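# Put phone on comic book and laptop on stand

## Task

Get the phone lying flat with all of it resting on the comic book, and get the laptop, shut, resting on the laptop stand with its top surface facing up and one of its long sides up against the stand's lips; when finished, the robot must not be in contact with the phone or the laptop.

## Robot and tools

Robot: two arms, left_arm and right_arm, each with a parallel gripper. The two head cameras are cam_head_left (896x504) and cam_head_right (896x504). Arm names do not match image sides.

Frame: all poses, velocities and offsets use the scene frame. Its origin sits at table-top height, halfway between the arms' nominal bases. +x points out across the table, +z up, and left_arm is on the +y side. Rotations in an offset turn the gripper about its own Hand target position. A gripper's fingers point along its local +z and open and close along its local y. end_effector_position (metres) is the spot between the finger pads, roughly 1 cm short of the tips; end_effector_quat_wxyz is its orientation. Both readings can be wrong by a few centimetres, more when the arm reaches far.

execute_actions(actions, cameras): actions is a list of actions. Each action is a list of up to 15 rows, each row run for one control step of 1/30 s; if fewer than 15 rows are given, the last one repeats until 15 steps are done. A row is a single list of 14 numbers, each in [-1, 1], covering both arms even when only one moves: left_arm dx, dy, dz, rx, ry, rz, opening, then right_arm dx, dy, dz, rx, ry, rz, opening. The first six per arm are an offset, not a pose: they are measured from that arm's Hand target as it was when the action began, so every row in one action refers to the same start, while the next action starts from the new Hand target (repeating an offset moves further). Scale: 1.0 equals 0.6 m for dx, dy, dz and 180 degrees for rotation; rx, ry, rz form one rotation vector. A translation longer than 1.0 may be shortened along its direction. Opening is absolute: +1 fully open (0.094 m), -1 closed. Sending six zeros re-requests the current Hand target. An empty actions list just returns state and images. cameras chooses images: omitted, null or ["all"] gives all, [] gives none; an unknown name voids the call.

move(target, speed, blend, opening_speed, blocking, cameras): target is one 14-number row laid out as above, or a list of up to 15 such rows; every row is an offset from the Hand targets at the start of the move, not from the previous row. Paths are straight lines, take at least 0.5 s, end together, and are cut off after 10 s. They ignore obstacles and the other arm. speed is each arm's top path speed in m/s (0.002 to 4.3, default 0.25; rotation capped at twice that in rad/s), one value or one per target. blend (m) rounds the corners between listed targets. opening_speed is how fast openings change, per second on the -1 to +1 scale, at least 0.2; use a low value when closing on fragile items. blocking=false returns after about 0.5 s while motion continues. The result adds a "move:" line giving the ending (done, off_target, moving, held, fault) and any limits (limits=paced: the pose sent was clipped; limits=held: a check withheld steps). done means at rest within 10 mm and 2 degrees of target; neither done nor off_target tells you about contact. Grippers lag and overshoot more at higher speed, especially with a nearly straight arm. Keep paths away from an arm's own base, which can flip its shoulder posture.

wait(seconds): 0 to 10 s, each arm keeps its last command; a running move continues. stop(): brakes a running move, needing room if fast. zoom_image(camera, region): camera is cam_head_left or cam_head_right; region is [x0, y0, x1, y1] in pixels from the top-left, at most 504 by 504, taken from that camera's newest image. finished_scene(scene): ends the scene for good; scene is the current scene's number.

Results: Hand target is the last commanded pose after clipping and is what the next offsets start from. Grippers often stop a little short; a new command (even zeros) asks again, and otherwise send the missing gap as an offset. Joint friction and weight alone can leave a centimetre or more of error. Each step, commanded orientation is limited to 40 degrees from the measured one. Tool commands shows current commands; to keep a gripper as it is, resend its current opening, because 0 is a real command. grip_measured is the finger opening on the -1 to +1 scale; empty it reads slightly wide, squeezing a hard part it reads a few mm narrower than the part. It tracks the command up to the force limit, so it does not reveal contact. To release, command well above grip_measured. Joint velocities reading within noise means the arm is still. Joint torques include arm weight, have per-unit offsets, and values 3 and 4 wrap at ±28 N m. grip_effort_nm is the gripper motor's effort (negative closing), not pad force. Joint ranges (rad): waist -2.880 to 2.880, shoulder 0 to 3.142, elbow 0 to 3.019 (straight at 2.964), wrist pitch -1.693 to 1.571, wrist yaw -1.571 to 1.571, wrist roll -2.094 to 2.094.

Heat: holding loads, long stretches or pushing at unreachable poses warms motors; MOTOR HOT appears at 85 °C, and at 100 °C an OVER-TEMPERATURE FAULT drops that arm for 30 to 60 s or longer.

Avoid: anything leaving the table or being set down off it, releasing moving objects, fast impacts and hard shoves, and any contact or squeeze between the two arms (including closing on the other gripper's fingers), which can fail the task. An arm blocked by an object keeps pressing until you command its target back past the gripper. Loose objects may occasionally be nudged by outside disturbances, so check before finishing.

Each tool is called after "Request:" as name(argument=value, ...) on one line, values as JSON.

## Session

Scene 1 done. Now scene 2.

Request:
execute_actions(actions=[])

Request:
zoom_image(camera="cam_head_left", region=[100, 120, 450, 420])

Request:
zoom_image(camera="cam_head_right", region=[400, 120, 750, 420])

Scene clock: 0.00 s.
left_arm: end_effector_position=(+0.5762, +0.0326, +0.2203) grip_measured=+1.000 grip_effort_nm=n/a end_effector_quat_wxyz=(+0.373, -0.189, +0.872, +0.255) | right_arm: end_effector_position=(+0.2773, -0.6663, +0.2408) grip_measured=+1.000 grip_effort_nm=n/a end_effector_quat_wxyz=(+0.133, +0.606, +0.784, +0.005)
Joint positions: left_arm=[-0.632 1.766 1.516 -1.115 -0.923 -0.928 0.094] | right_arm=[-0.891 1.408 1.311 -1.216 -0.069 0.44 0.094]
Joint velocities: within noise
Joint torques (N m): no reading
Motor temperatures (°C): left_arm=[22 26 35 24 27 24 28] | right_arm=[26 36 33 25 24 23 26]
Heat: left arm: hottest elbow 35 °C; right arm: hottest shoulder 36 °C.
Hand target: left_arm +0.5823, +0.0284, +0.2385; +0.386, -0.198, +0.868, +0.242 | right_arm +0.2820, -0.6720, +0.2484; +0.142, +0.605, +0.783, +0.003
Tool commands: left_gripper/opening=+1.0 right_gripper/opening=+1.0

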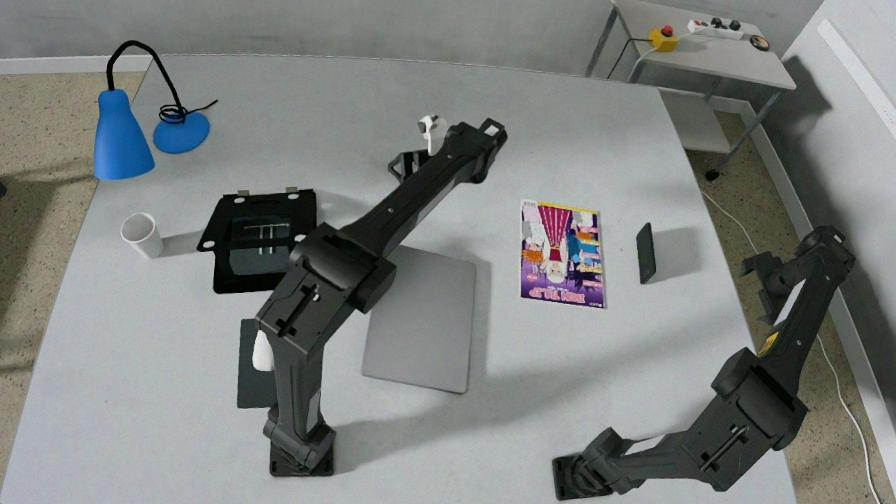

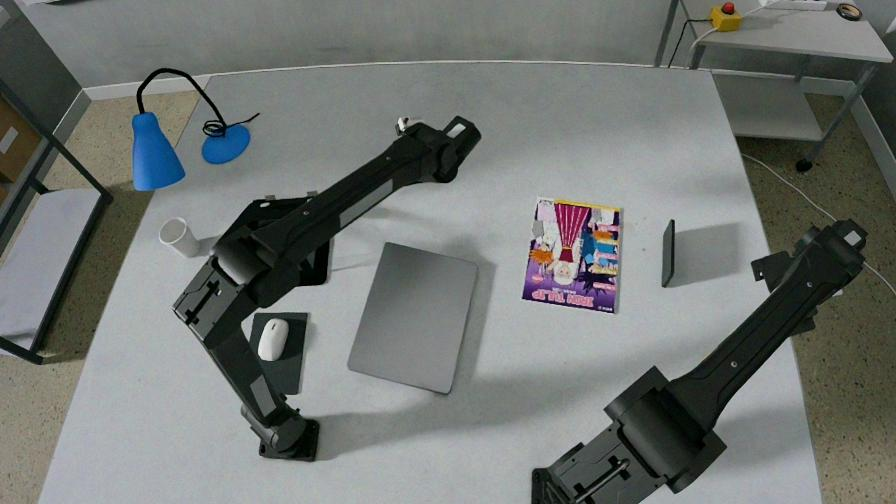

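Scaled by 1.440.

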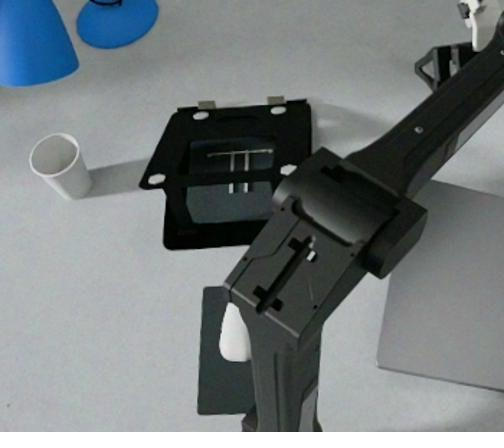

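Scaled by 1.440.

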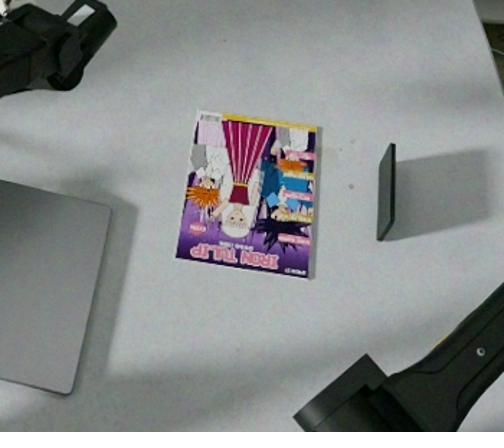

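Request:
move(target=[[-0.45,0.45,0.03,0,0,0,1,0.413,0.12,-0.02,-0.056,0.026,0.411,1]], speed=0.4)

Request:
zoom_image(camera="cam_head_left", region=[500, 150, 800, 350])

Request:
zoom_image(camera="cam_head_right", region=[500, 150, 800, 350])

Request:
zoom_image(camera="cam_head_left", region=[180, 170, 500, 410])

Scene clock: 59.03 s.
left_arm: end_effector_position=(+0.3129, +0.2945, +0.2577) grip_measured=+1.000 grip_effort_nm=0.022 end_effector_quat_wxyz=(+0.384, -0.194, +0.870, +0.241) | right_arm: end_effector_position=(+0.5131, -0.5949, +0.2316) grip_measured=+1.000 grip_effort_nm=-0.012 end_effector_quat_wxyz=(+0.124, +0.007, +0.992, +0.003)
Joint positions: left_arm=[-0.271 0.659 0.667 -0.957 -0.761 -0.427 0.094] | right_arm=[-0.525 1.811 1.78 -1.324 -0.126 -0.493 0.094]
Joint velocities: within noise
Joint torques (N m): left_arm=[-0.15 -2.49 10.5 1.87 -0.3 0.04] | right_arm=[0.85 -19.25 13.6 0.2 -0.14 0.08]
Motor temperatures (°C): left_arm=[22 29 40 24 27 24 28] | right_arm=[26 38 45 25 24 23 26]
Heat: left arm: hottest elbow 40 °C; right arm: hottest elbow 45 °C.
Hand target: left_arm +0.3123, +0.2984, +0.2565; +0.386, -0.198, +0.868, +0.242 | right_arm +0.5298, -0.6001, +0.2365; +0.131, -0.001, +0.991, +0.000
Off the commanded pose: left_arm 0.004 m, 1 deg | right_arm 0.018 m, 1 deg.
move: off_target (right_arm)

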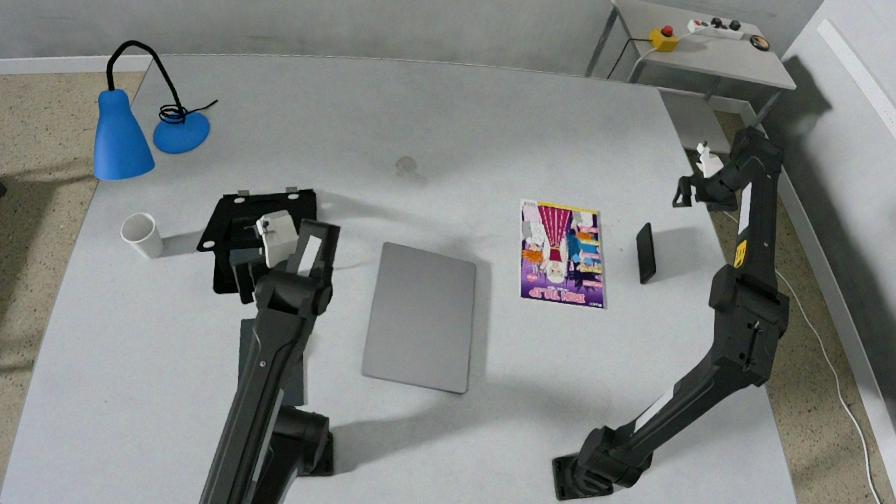

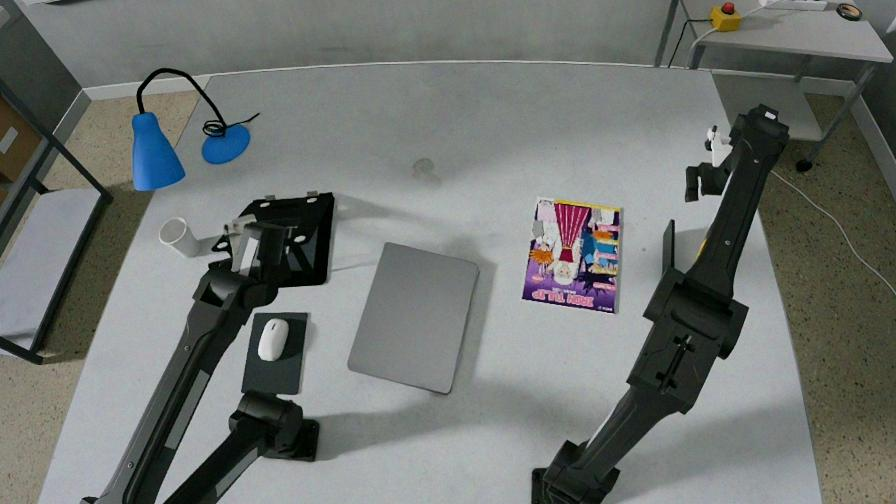

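Scaled by 1.680.

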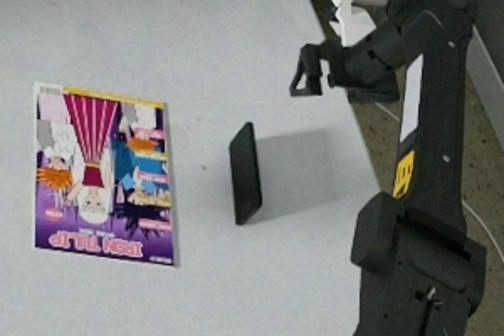

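Scaled by 1.680.

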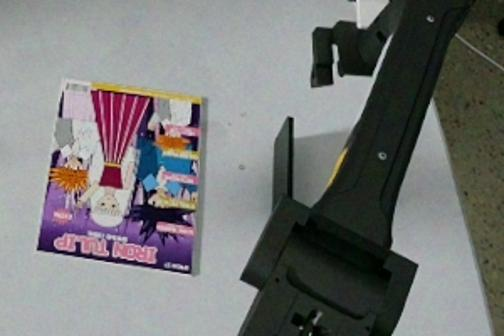

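Scaled by 1.575.

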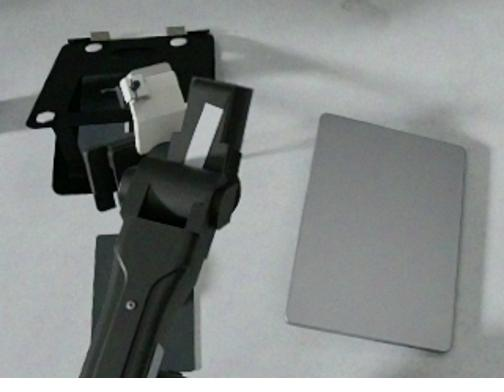

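Request:
move(target=[[0,0,0,0,0,0,1,0.02,0,-0.2,0,0,0,1]], speed=0.25)

Request:
zoom_image(camera="cam_head_left", region=[580, 170, 730, 300])

Request:
zoom_image(camera="cam_head_right", region=[600, 170, 750, 300])

Scene clock: 64.30 s.
left_arm: end_effector_position=(+0.3129, +0.2947, +0.2577) grip_measured=+1.000 grip_effort_nm=0.022 end_effector_quat_wxyz=(+0.384, -0.194, +0.870, +0.241) | right_arm: end_effector_position=(+0.5354, -0.6049, +0.1266) grip_measured=+1.000 grip_effort_nm=-0.017 end_effector_quat_wxyz=(+0.133, +0.004, +0.991, -0.002)
Joint positions: left_arm=[-0.271 0.659 0.667 -0.957 -0.761 -0.426 0.094] | right_arm=[-0.521 1.908 1.64 -1.068 -0.126 -0.493 0.094]
Joint velocities: within noise
Joint torques (N m): left_arm=[-0.97 -3.37 10.39 1.74 -0.3 0.1] | right_arm=[1.38 -22.36 8.88 0.9 -0.07 0.17]
Motor temperatures (°C): left_arm=[22 29 40 24 27 24 28] | right_arm=[26 38 45 25 24 23 26]
Heat: left arm: hottest elbow 40 °C; right arm: hottest elbow 45 °C.
Hand target: left_arm +0.3123, +0.2985, +0.2565; +0.386, -0.198, +0.868, +0.242 | right_arm +0.5419, -0.6000, +0.1166; +0.131, -0.001, +0.991, +0.000
Off the commanded pose: left_arm 0.004 m, 1 deg | right_arm 0.013 m, 1 deg.
move: off_target (right_arm)

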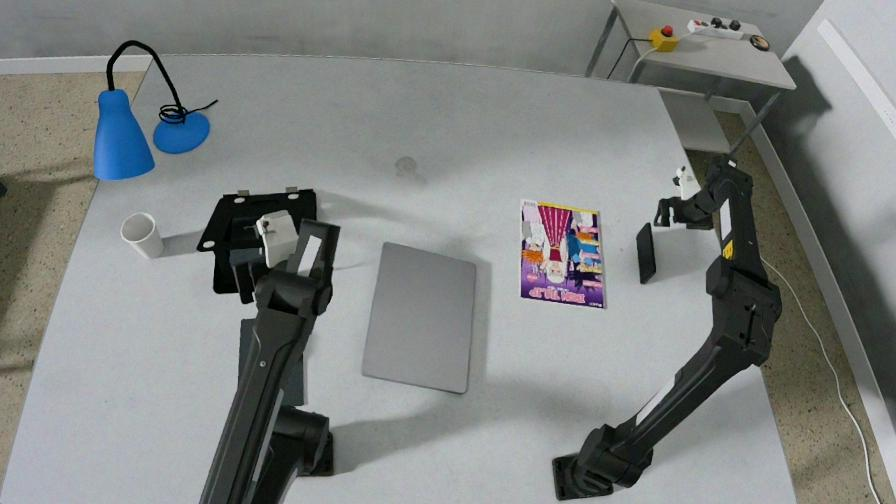

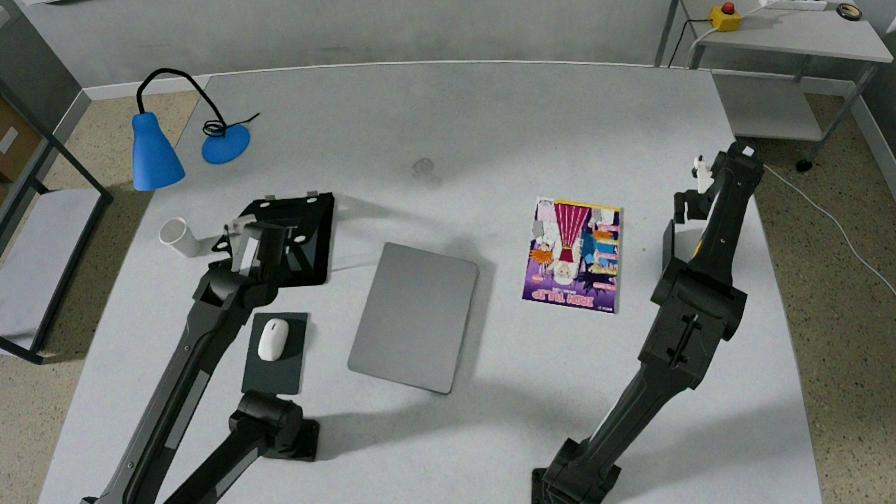

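Scaled by 3.360.

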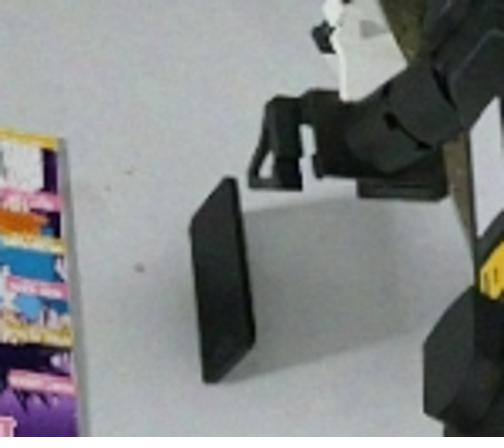

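Scaled by 3.360.

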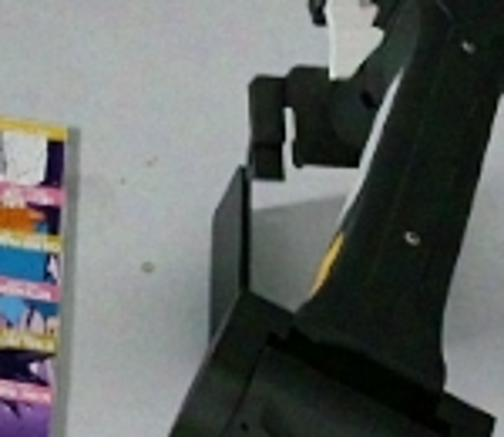

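Request:
move(target=[[0,0,0,0,0,0,1,-0.02,0.087,0,0,0,0,1]], speed=0.2)

Request:
zoom_image(camera="cam_head_left", region=[580, 170, 730, 300])

Request:
zoom_image(camera="cam_head_right", region=[600, 170, 750, 300])

Scene clock: 73.20 s.
left_arm: end_effector_position=(+0.3129, +0.2947, +0.2577) grip_measured=+1.000 grip_effort_nm=0.022 end_effector_quat_wxyz=(+0.384, -0.194, +0.870, +0.241) | right_arm: end_effector_position=(+0.5313, -0.5502, +0.1159) grip_measured=+1.000 grip_effort_nm=-0.017 end_effector_quat_wxyz=(+0.127, -0.003, +0.992, +0.002)
Joint positions: left_arm=[-0.271 0.659 0.667 -0.957 -0.761 -0.426 0.094] | right_arm=[-0.442 1.85 1.526 -1.017 -0.112 -0.431 0.094]
Joint velocities: within noise
Joint torques (N m): left_arm=[-0.85 -3.31 10.28 1.59 -0.29 0.08] | right_arm=[0.67 -23.94 7.6 0.96 0.01 0.23]
Motor temperatures (°C): left_arm=[22 28 40 24 27 24 28] | right_arm=[26 39 44 25 24 23 26]
Heat: left arm: hottest elbow 40 °C; right arm: hottest elbow 44 °C.
Hand target: left_arm +0.3123, +0.2985, +0.2565; +0.386, -0.198, +0.868, +0.242 | right_arm +0.5298, -0.5477, +0.1165; +0.131, -0.001, +0.991, +0.000
Off the commanded pose: left_arm 0.004 m, 1 deg | right_arm 0.003 m, 1 deg.
move: done

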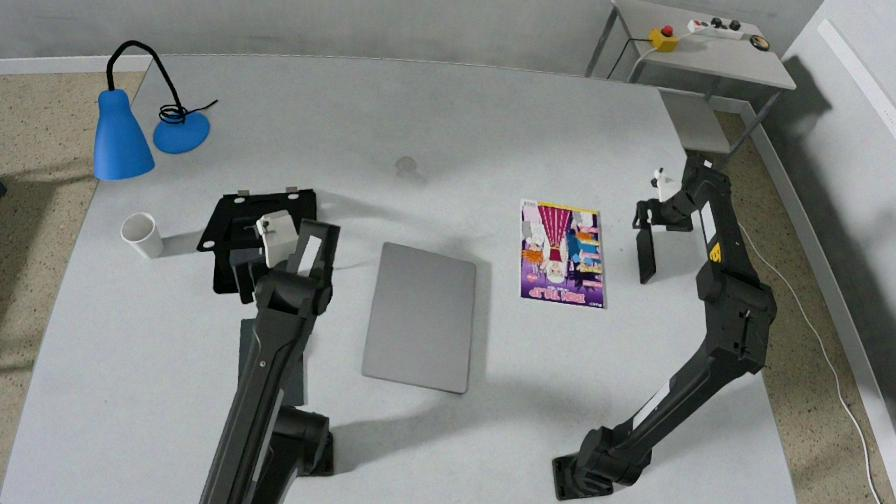

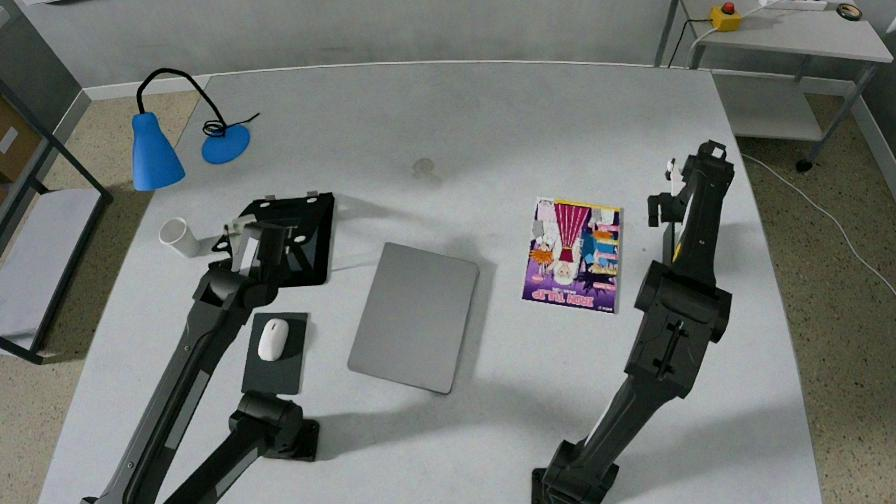

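Scaled by 3.360.

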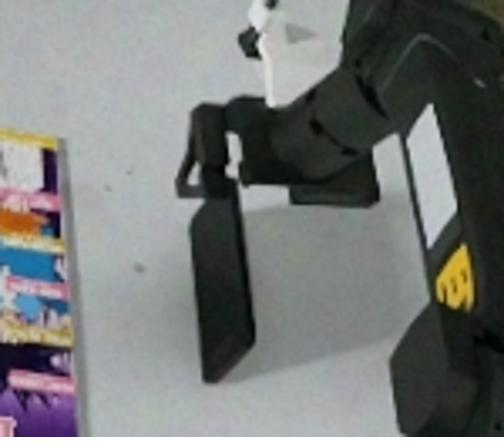

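Scaled by 3.360.

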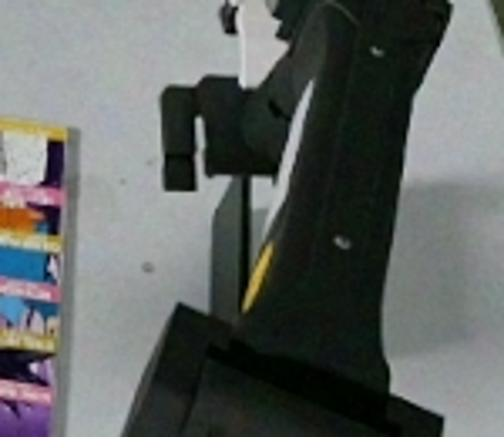

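Request:
move(target=[[0,0,0,0,0,0,1,-0.01,0.0,-0.13,0,0,0,1]], speed=0.12)

Request:
zoom_image(camera="cam_head_left", region=[580, 170, 730, 300])

Request:
zoom_image(camera="cam_head_right", region=[600, 170, 750, 300])

Scene clock: 78.00 s.
left_arm: end_effector_position=(+0.3129, +0.2947, +0.2577) grip_measured=+1.000 grip_effort_nm=0.022 end_effector_quat_wxyz=(+0.384, -0.194, +0.870, +0.241) | right_arm: end_effector_position=(+0.5273, -0.5483, +0.0609) grip_measured=+1.000 grip_effort_nm=-0.012 end_effector_quat_wxyz=(+0.144, -0.004, +0.990, -0.006)
Joint positions: left_arm=[-0.271 0.659 0.667 -0.957 -0.761 -0.426 0.094] | right_arm=[-0.442 1.876 1.402 -0.83 -0.112 -0.43 0.094]
Joint velocities: within noise
Joint torques (N m): left_arm=[0.09 -3.19 10.29 1.73 -0.24 0.02] | right_arm=[0.32 -19.25 7.42 1.06 -0.02 0.19]
Motor temperatures (°C): left_arm=[22 28 40 24 27 24 28] | right_arm=[26 39 43 25 24 23 26]
Heat: left arm: hottest elbow 40 °C; right arm: hottest elbow 43 °C.
Hand target: left_arm +0.3123, +0.2985, +0.2565; +0.386, -0.198, +0.868, +0.242 | right_arm +0.5239, -0.5478, +0.0386; +0.131, -0.001, +0.991, +0.000
Off the commanded pose: left_arm 0.004 m, 1 deg | right_arm 0.023 m, 2 deg.
move: off_target (right_arm)

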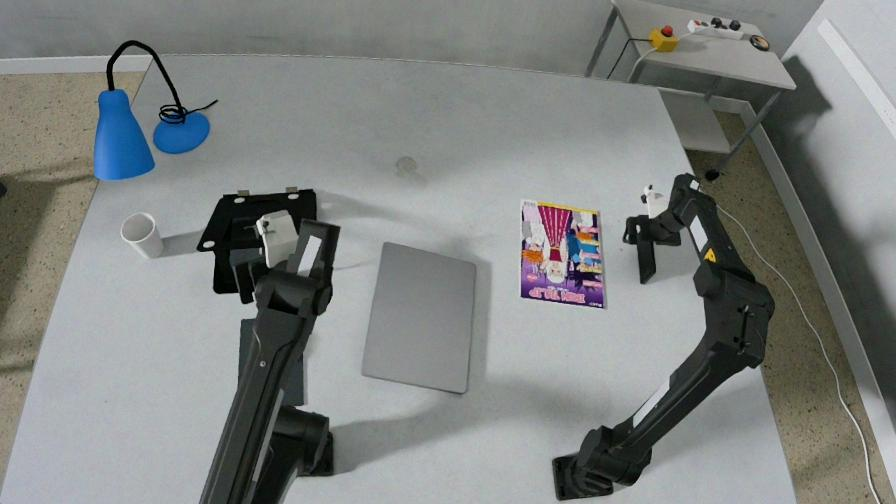

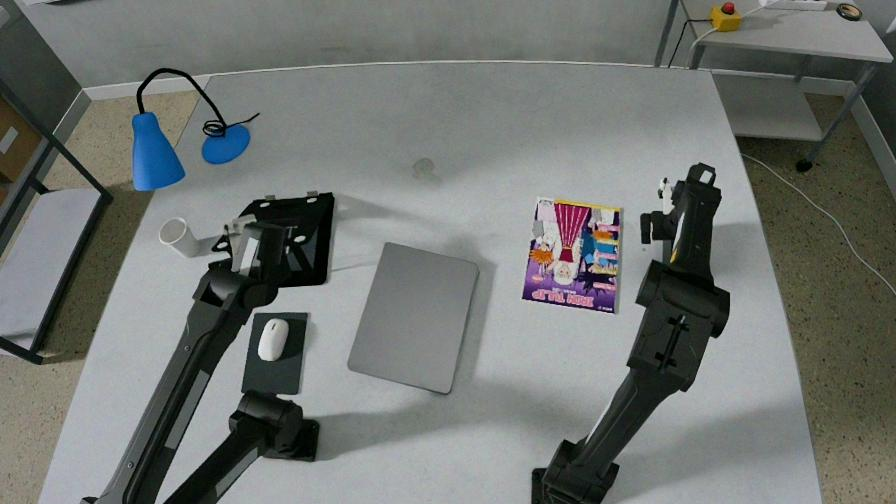

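Scaled by 3.360.

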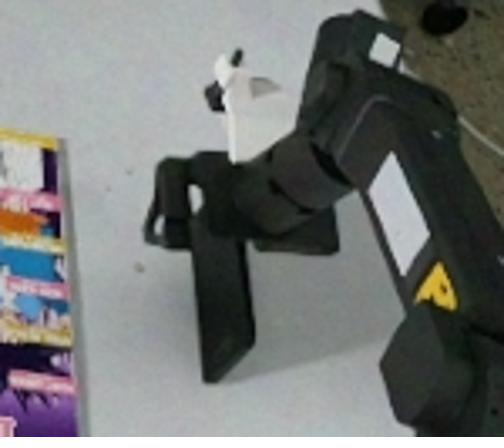

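Scaled by 3.360.

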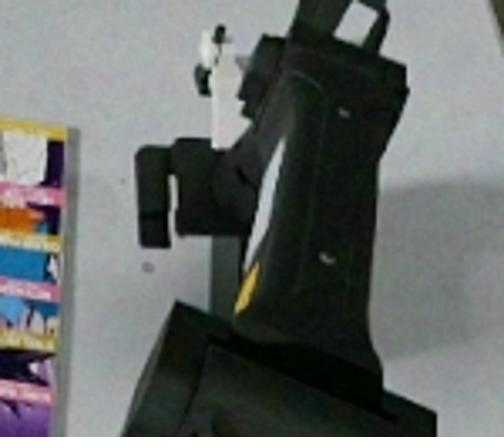

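Request:
move(target=[[0,0,0,0,0,0,1,0.0,0.0,-0.02,0,0,0,1],[0,0,0,0,0,0,1,0.0,0.0,-0.02,0,0,0,-0.95]], speed=0.1, opening_speed=0.6)

Request:
zoom_image(camera="cam_head_left", region=[580, 170, 730, 300])

Scene clock: 86.13 s.
left_arm: end_effector_position=(+0.3129, +0.2947, +0.2577) grip_measured=+1.000 grip_effort_nm=0.022 end_effector_quat_wxyz=(+0.384, -0.194, +0.870, +0.241) | right_arm: end_effector_position=(+0.5287, -0.5493, +0.0514) grip_measured=-0.845 grip_effort_nm=-1.013 end_effector_quat_wxyz=(+0.146, -0.004, +0.989, -0.008)
Joint positions: left_arm=[-0.271 0.659 0.667 -0.957 -0.761 -0.426 0.094] | right_arm=[-0.442 1.889 1.392 -0.801 -0.11 -0.43 0.007]
Joint velocities: within noise
Joint torques (N m): left_arm=[-0.79 -2.67 10.35 1.84 -0.32 0.09] | right_arm=[0.32 -19.19 7.19 1.01 -0.09 0.17]
Motor temperatures (°C): left_arm=[22 27 40 24 27 24 28] | right_arm=[26 39 42 25 24 23 26]
Heat: left arm: hottest elbow 40 °C; right arm: hottest elbow 42 °C.
Hand target: left_arm +0.3123, +0.2984, +0.2565; +0.386, -0.198, +0.868, +0.242 | right_arm +0.5238, -0.5477, +0.0264; +0.131, -0.001, +0.991, +0.000
Off the commanded pose: left_arm 0.004 m, 1 deg | right_arm 0.025 m, 2 deg.
move: off_target (right_arm); target 2's new opening was sent with right_arm's hand 0.025 m and 2 deg from that target

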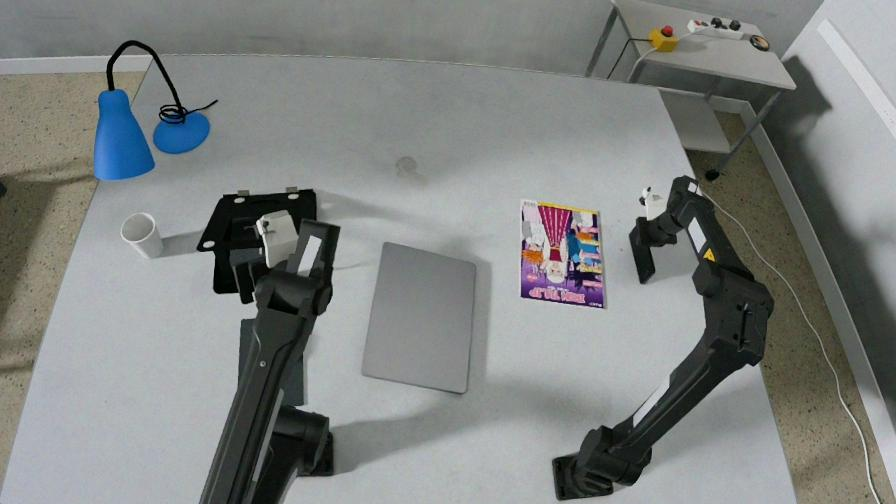

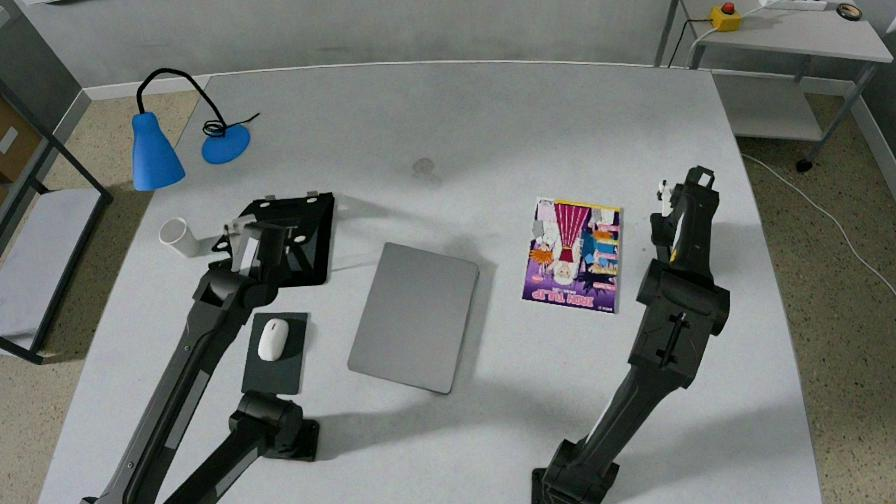

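Scaled by 3.360.

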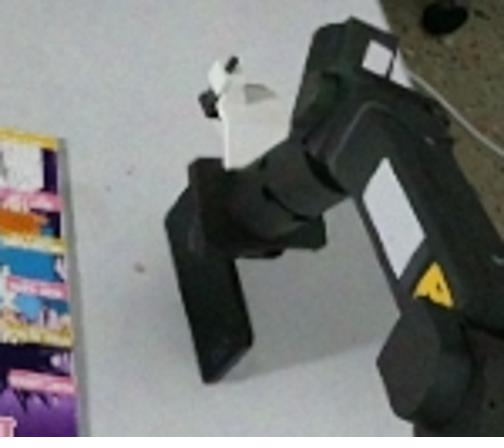

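Request:
move(target=[[0,0,0,0,0,0,1,0.0,0.0,0.2,0,0,0,-0.95],[0,0,0,0,0,0,1,-0.08,0.3,0.25,0.33,-0.217,-0.393,-0.95]], speed=[0.15, 0.3])

Request:
zoom_image(camera="cam_head_left", region=[480, 160, 700, 330])

Request:
zoom_image(camera="cam_head_right", region=[480, 160, 700, 330])

Scene clock: 104.73 s.
left_arm: end_effector_position=(+0.3129, +0.2947, +0.2577) grip_measured=+1.000 grip_effort_nm=0.022 end_effector_quat_wxyz=(+0.384, -0.194, +0.870, +0.241) | right_arm: end_effector_position=(+0.4750, -0.3730, +0.1619) grip_measured=-0.846 grip_effort_nm=-1.043 end_effector_quat_wxyz=(+0.369, +0.604, +0.605, +0.365)
Joint positions: left_arm=[-0.271 0.659 0.667 -0.957 -0.761 -0.426 0.094] | right_arm=[-0.181 1.318 0.645 0.186 -0.151 1.485 0.007]
Joint velocities: within noise
Joint torques (N m): left_arm=[-0.26 -3.37 10.33 1.66 -0.31 0.05] | right_arm=[1.2 -13.45 7.76 2.52 0.04 0.22]
Motor temperatures (°C): left_arm=[22 27 40 24 27 24 28] | right_arm=[26 39 41 25 24 23 27]
Heat: left arm: hottest elbow 40 °C; right arm: hottest elbow 41 °C.
Hand target: left_arm +0.3123, +0.2984, +0.2565; +0.386, -0.198, +0.868, +0.242 | right_arm +0.4758, -0.3677, +0.1766; +0.381, +0.595, +0.597, +0.380
Off the commanded pose: left_arm 0.004 m, 1 deg | right_arm 0.016 m, 3 deg.
move: off_target (right_arm)

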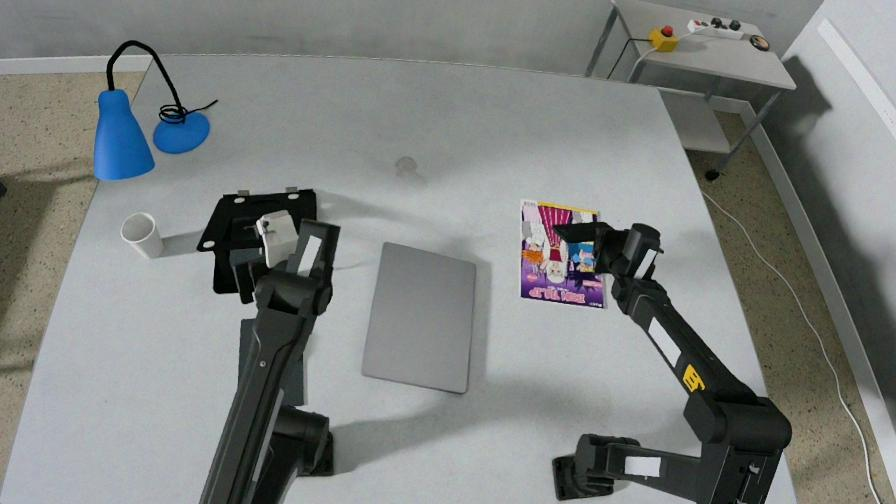

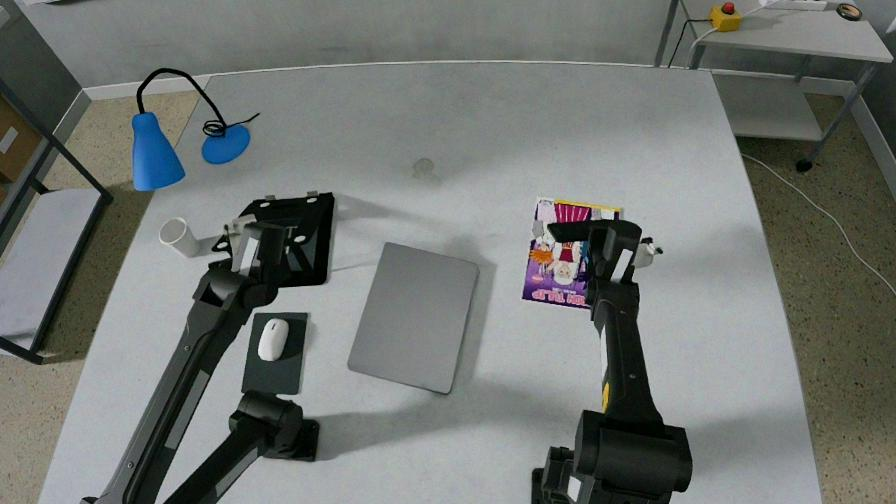

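Scaled by 2.291.

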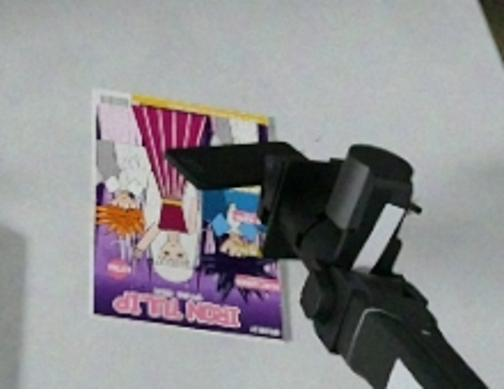

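Scaled by 2.291.

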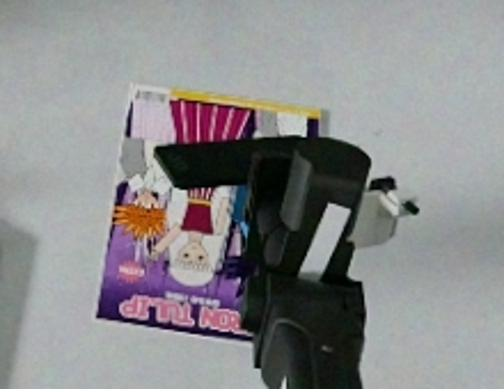

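Request:
move(target=[[0,0,0,0,0,0,1,0.05,0.03,-0.05,0,0,0,-0.95],[0,0,0,0,0,0,1,0.05,0.03,-0.17,0,0,0,-0.95]], speed=[0.15, 0.1])

Request:
zoom_image(camera="cam_head_left", region=[480, 160, 700, 330])

Request:
zoom_image(camera="cam_head_right", region=[480, 160, 700, 330])

Scene clock: 110.53 s.
left_arm: end_effector_position=(+0.3129, +0.2947, +0.2577) grip_measured=+1.000 grip_effort_nm=0.022 end_effector_quat_wxyz=(+0.384, -0.194, +0.870, +0.241) | right_arm: end_effector_position=(+0.5035, -0.3542, +0.0737) grip_measured=-0.846 grip_effort_nm=-1.038 end_effector_quat_wxyz=(+0.378, +0.598, +0.601, +0.371)
Joint positions: left_arm=[-0.271 0.659 0.667 -0.957 -0.761 -0.426 0.094] | right_arm=[-0.12 1.625 0.616 0.553 -0.097 1.511 0.007]
Joint velocities: within noise
Joint torques (N m): left_arm=[-0.62 -3.02 10.4 1.92 -0.33 0.09] | right_arm=[1.14 -13.51 5.97 2.58 0.07 0.2]
Motor temperatures (°C): left_arm=[22 26 40 24 27 24 27] | right_arm=[26 39 41 25 24 23 27]
Heat: left arm: hottest elbow 40 °C; right arm: hottest elbow 41 °C.
Hand target: left_arm +0.3123, +0.2984, +0.2565; +0.386, -0.198, +0.868, +0.242 | right_arm +0.5058, -0.3497, +0.0745; +0.381, +0.595, +0.597, +0.380
Off the commanded pose: left_arm 0.004 m, 1 deg | right_arm 0.005 m, 1 deg.
move: done

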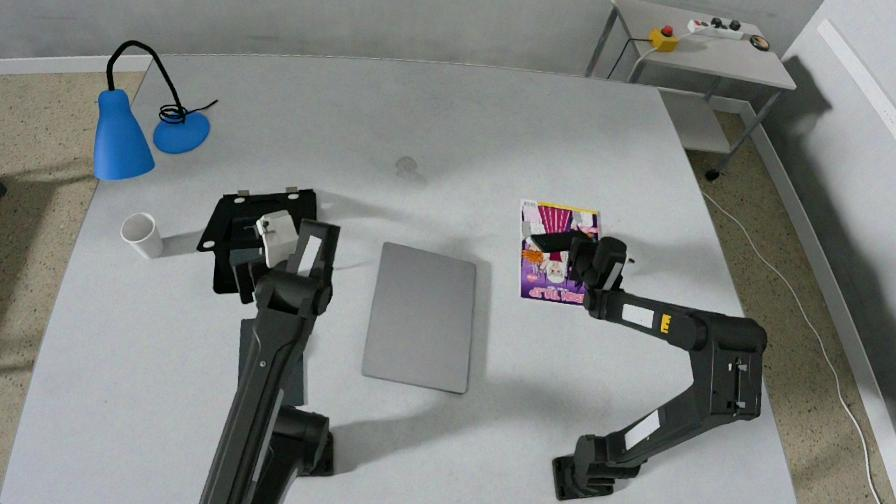

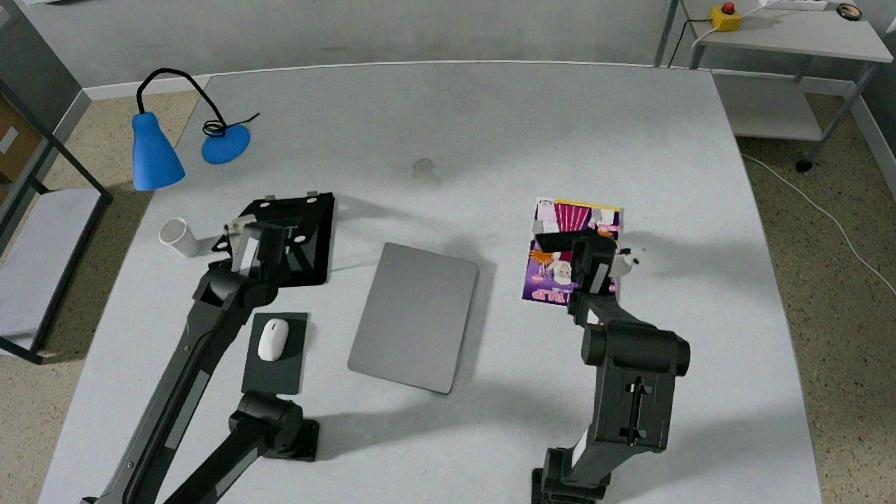

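Scaled by 2.291.

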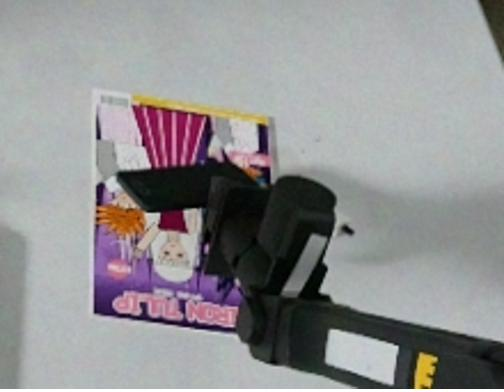

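Scaled by 2.291.

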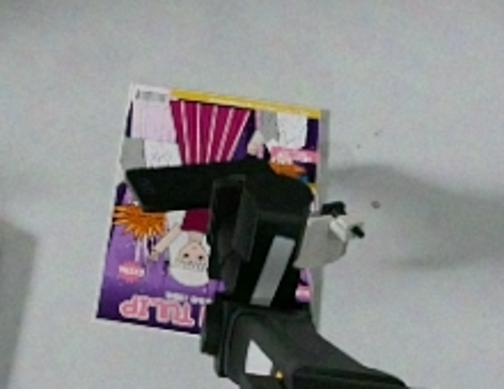

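Request:
move(target=[[0,0,0,0,0,0,1,0.0,-0.012,-0.075,0,0,0,-0.95]], speed=0.06)

Request:
zoom_image(camera="cam_head_left", region=[480, 160, 700, 330])

Scene clock: 113.90 s.
left_arm: end_effector_position=(+0.3129, +0.2947, +0.2577) grip_measured=+1.000 grip_effort_nm=0.022 end_effector_quat_wxyz=(+0.384, -0.194, +0.870, +0.241) | right_arm: end_effector_position=(+0.5075, -0.3526, +0.0370) grip_measured=-0.846 grip_effort_nm=-1.033 end_effector_quat_wxyz=(+0.381, +0.591, +0.600, +0.380)
Joint positions: left_arm=[-0.271 0.659 0.667 -0.957 -0.761 -0.426 0.094] | right_arm=[-0.12 1.761 0.61 0.714 -0.109 1.511 0.007]
Joint velocities: within noise
Joint torques (N m): left_arm=[-1.26 -3.49 10.21 1.61 -0.32 0.11] | right_arm=[-0.15 -12.92 4.6 2.32 -0.09 0.13]
Motor temperatures (°C): left_arm=[22 26 40 24 27 24 27] | right_arm=[26 39 40 25 24 23 27]
Heat: left arm: hottest elbow 40 °C; right arm: hottest elbow 40 °C.
Hand target: left_arm +0.3123, +0.2984, +0.2565; +0.386, -0.198, +0.868, +0.242 | right_arm +0.5057, -0.3569, +0.0295; +0.381, +0.595, +0.597, +0.380
Off the commanded pose: left_arm 0.004 m, 1 deg | right_arm 0.009 m, 1 deg.
move: done

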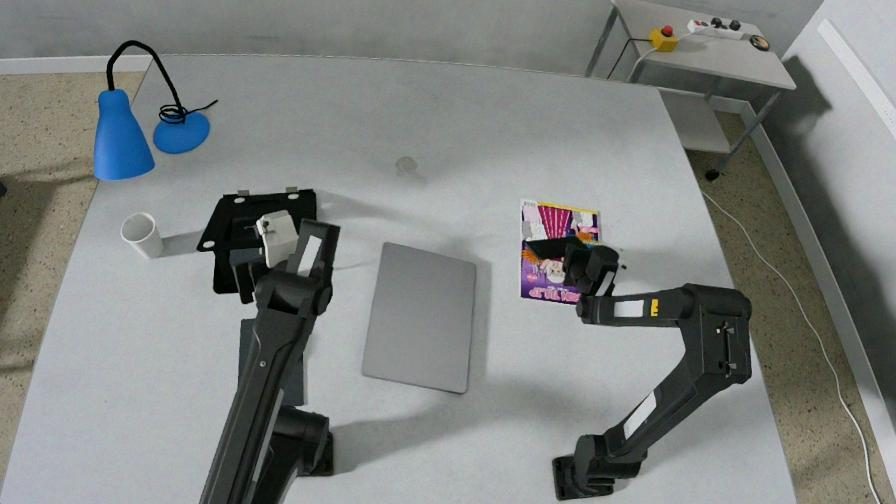

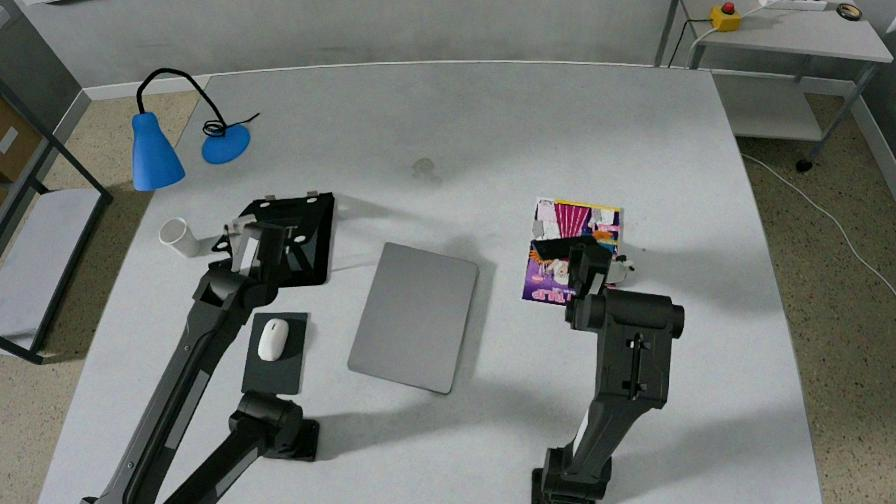

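Scaled by 2.291.

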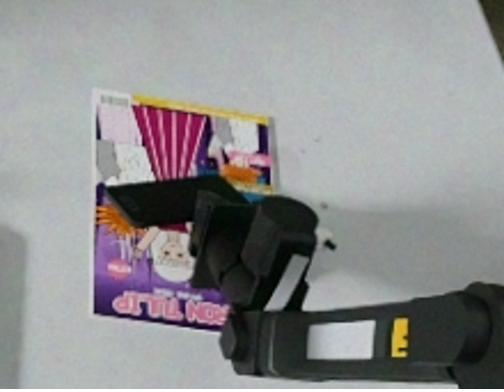

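Request:
move(target=[[0,0,0,0,0,0,1,0.0,-0.012,-0.04,0,0,0,-0.95]], speed=0.05)

Request:
zoom_image(camera="cam_head_left", region=[480, 160, 700, 330])

Scene clock: 116.87 s.
left_arm: end_effector_position=(+0.3129, +0.2947, +0.2577) grip_measured=+1.000 grip_effort_nm=0.022 end_effector_quat_wxyz=(+0.384, -0.194, +0.870, +0.241) | right_arm: end_effector_position=(+0.5119, -0.3558, +0.0320) grip_measured=-0.846 grip_effort_nm=-1.043 end_effector_quat_wxyz=(+0.396, +0.578, +0.595, +0.395)
Joint positions: left_arm=[-0.271 0.659 0.667 -0.957 -0.761 -0.426 0.094] | right_arm=[-0.131 1.816 0.61 0.818 -0.128 1.502 0.007]
Joint velocities: within noise
Joint torques (N m): left_arm=[-0.97 -2.9 10.15 1.77 -0.3 0.09] | right_arm=[-0.73 -11.63 4.33 1.48 0.01 0.17]
Motor temperatures (°C): left_arm=[22 26 40 24 27 24 27] | right_arm=[26 39 40 25 24 23 27]
Heat: left arm: hottest elbow 40 °C; right arm: hottest elbow 40 °C.
Hand target: left_arm +0.3123, +0.2984, +0.2565; +0.386, -0.198, +0.868, +0.242 | right_arm +0.5057, -0.3642, +0.0054; +0.381, +0.595, +0.597, +0.380
Off the commanded pose: left_arm 0.004 m, 1 deg | right_arm 0.028 m, 3 deg.
move: off_target (right_arm)

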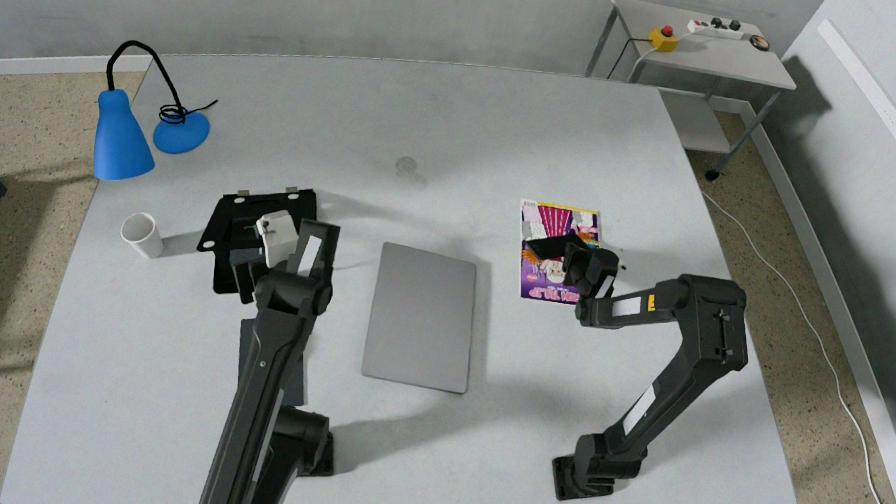

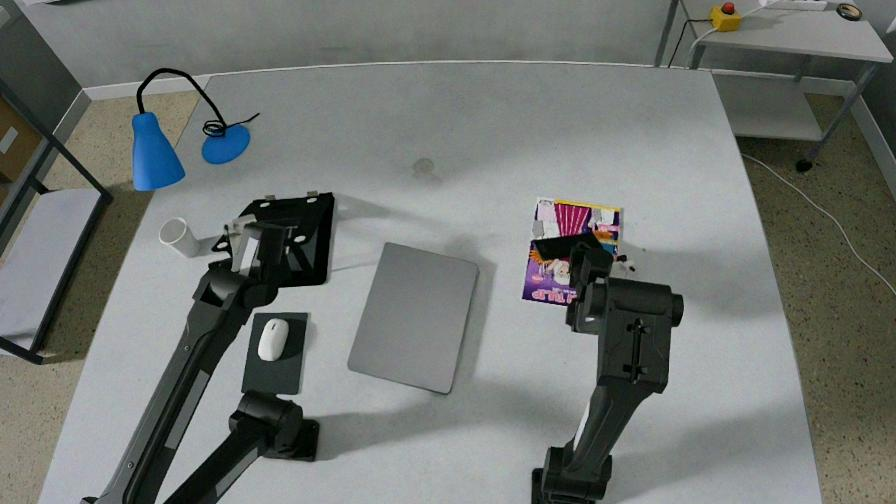

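Scaled by 2.291.

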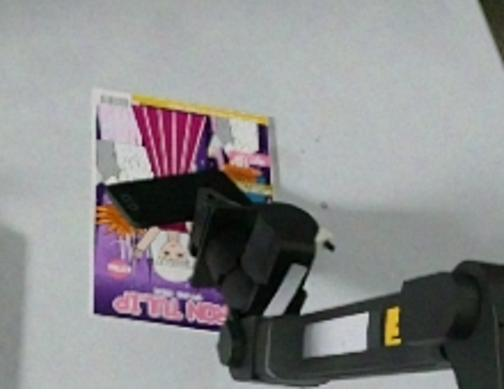

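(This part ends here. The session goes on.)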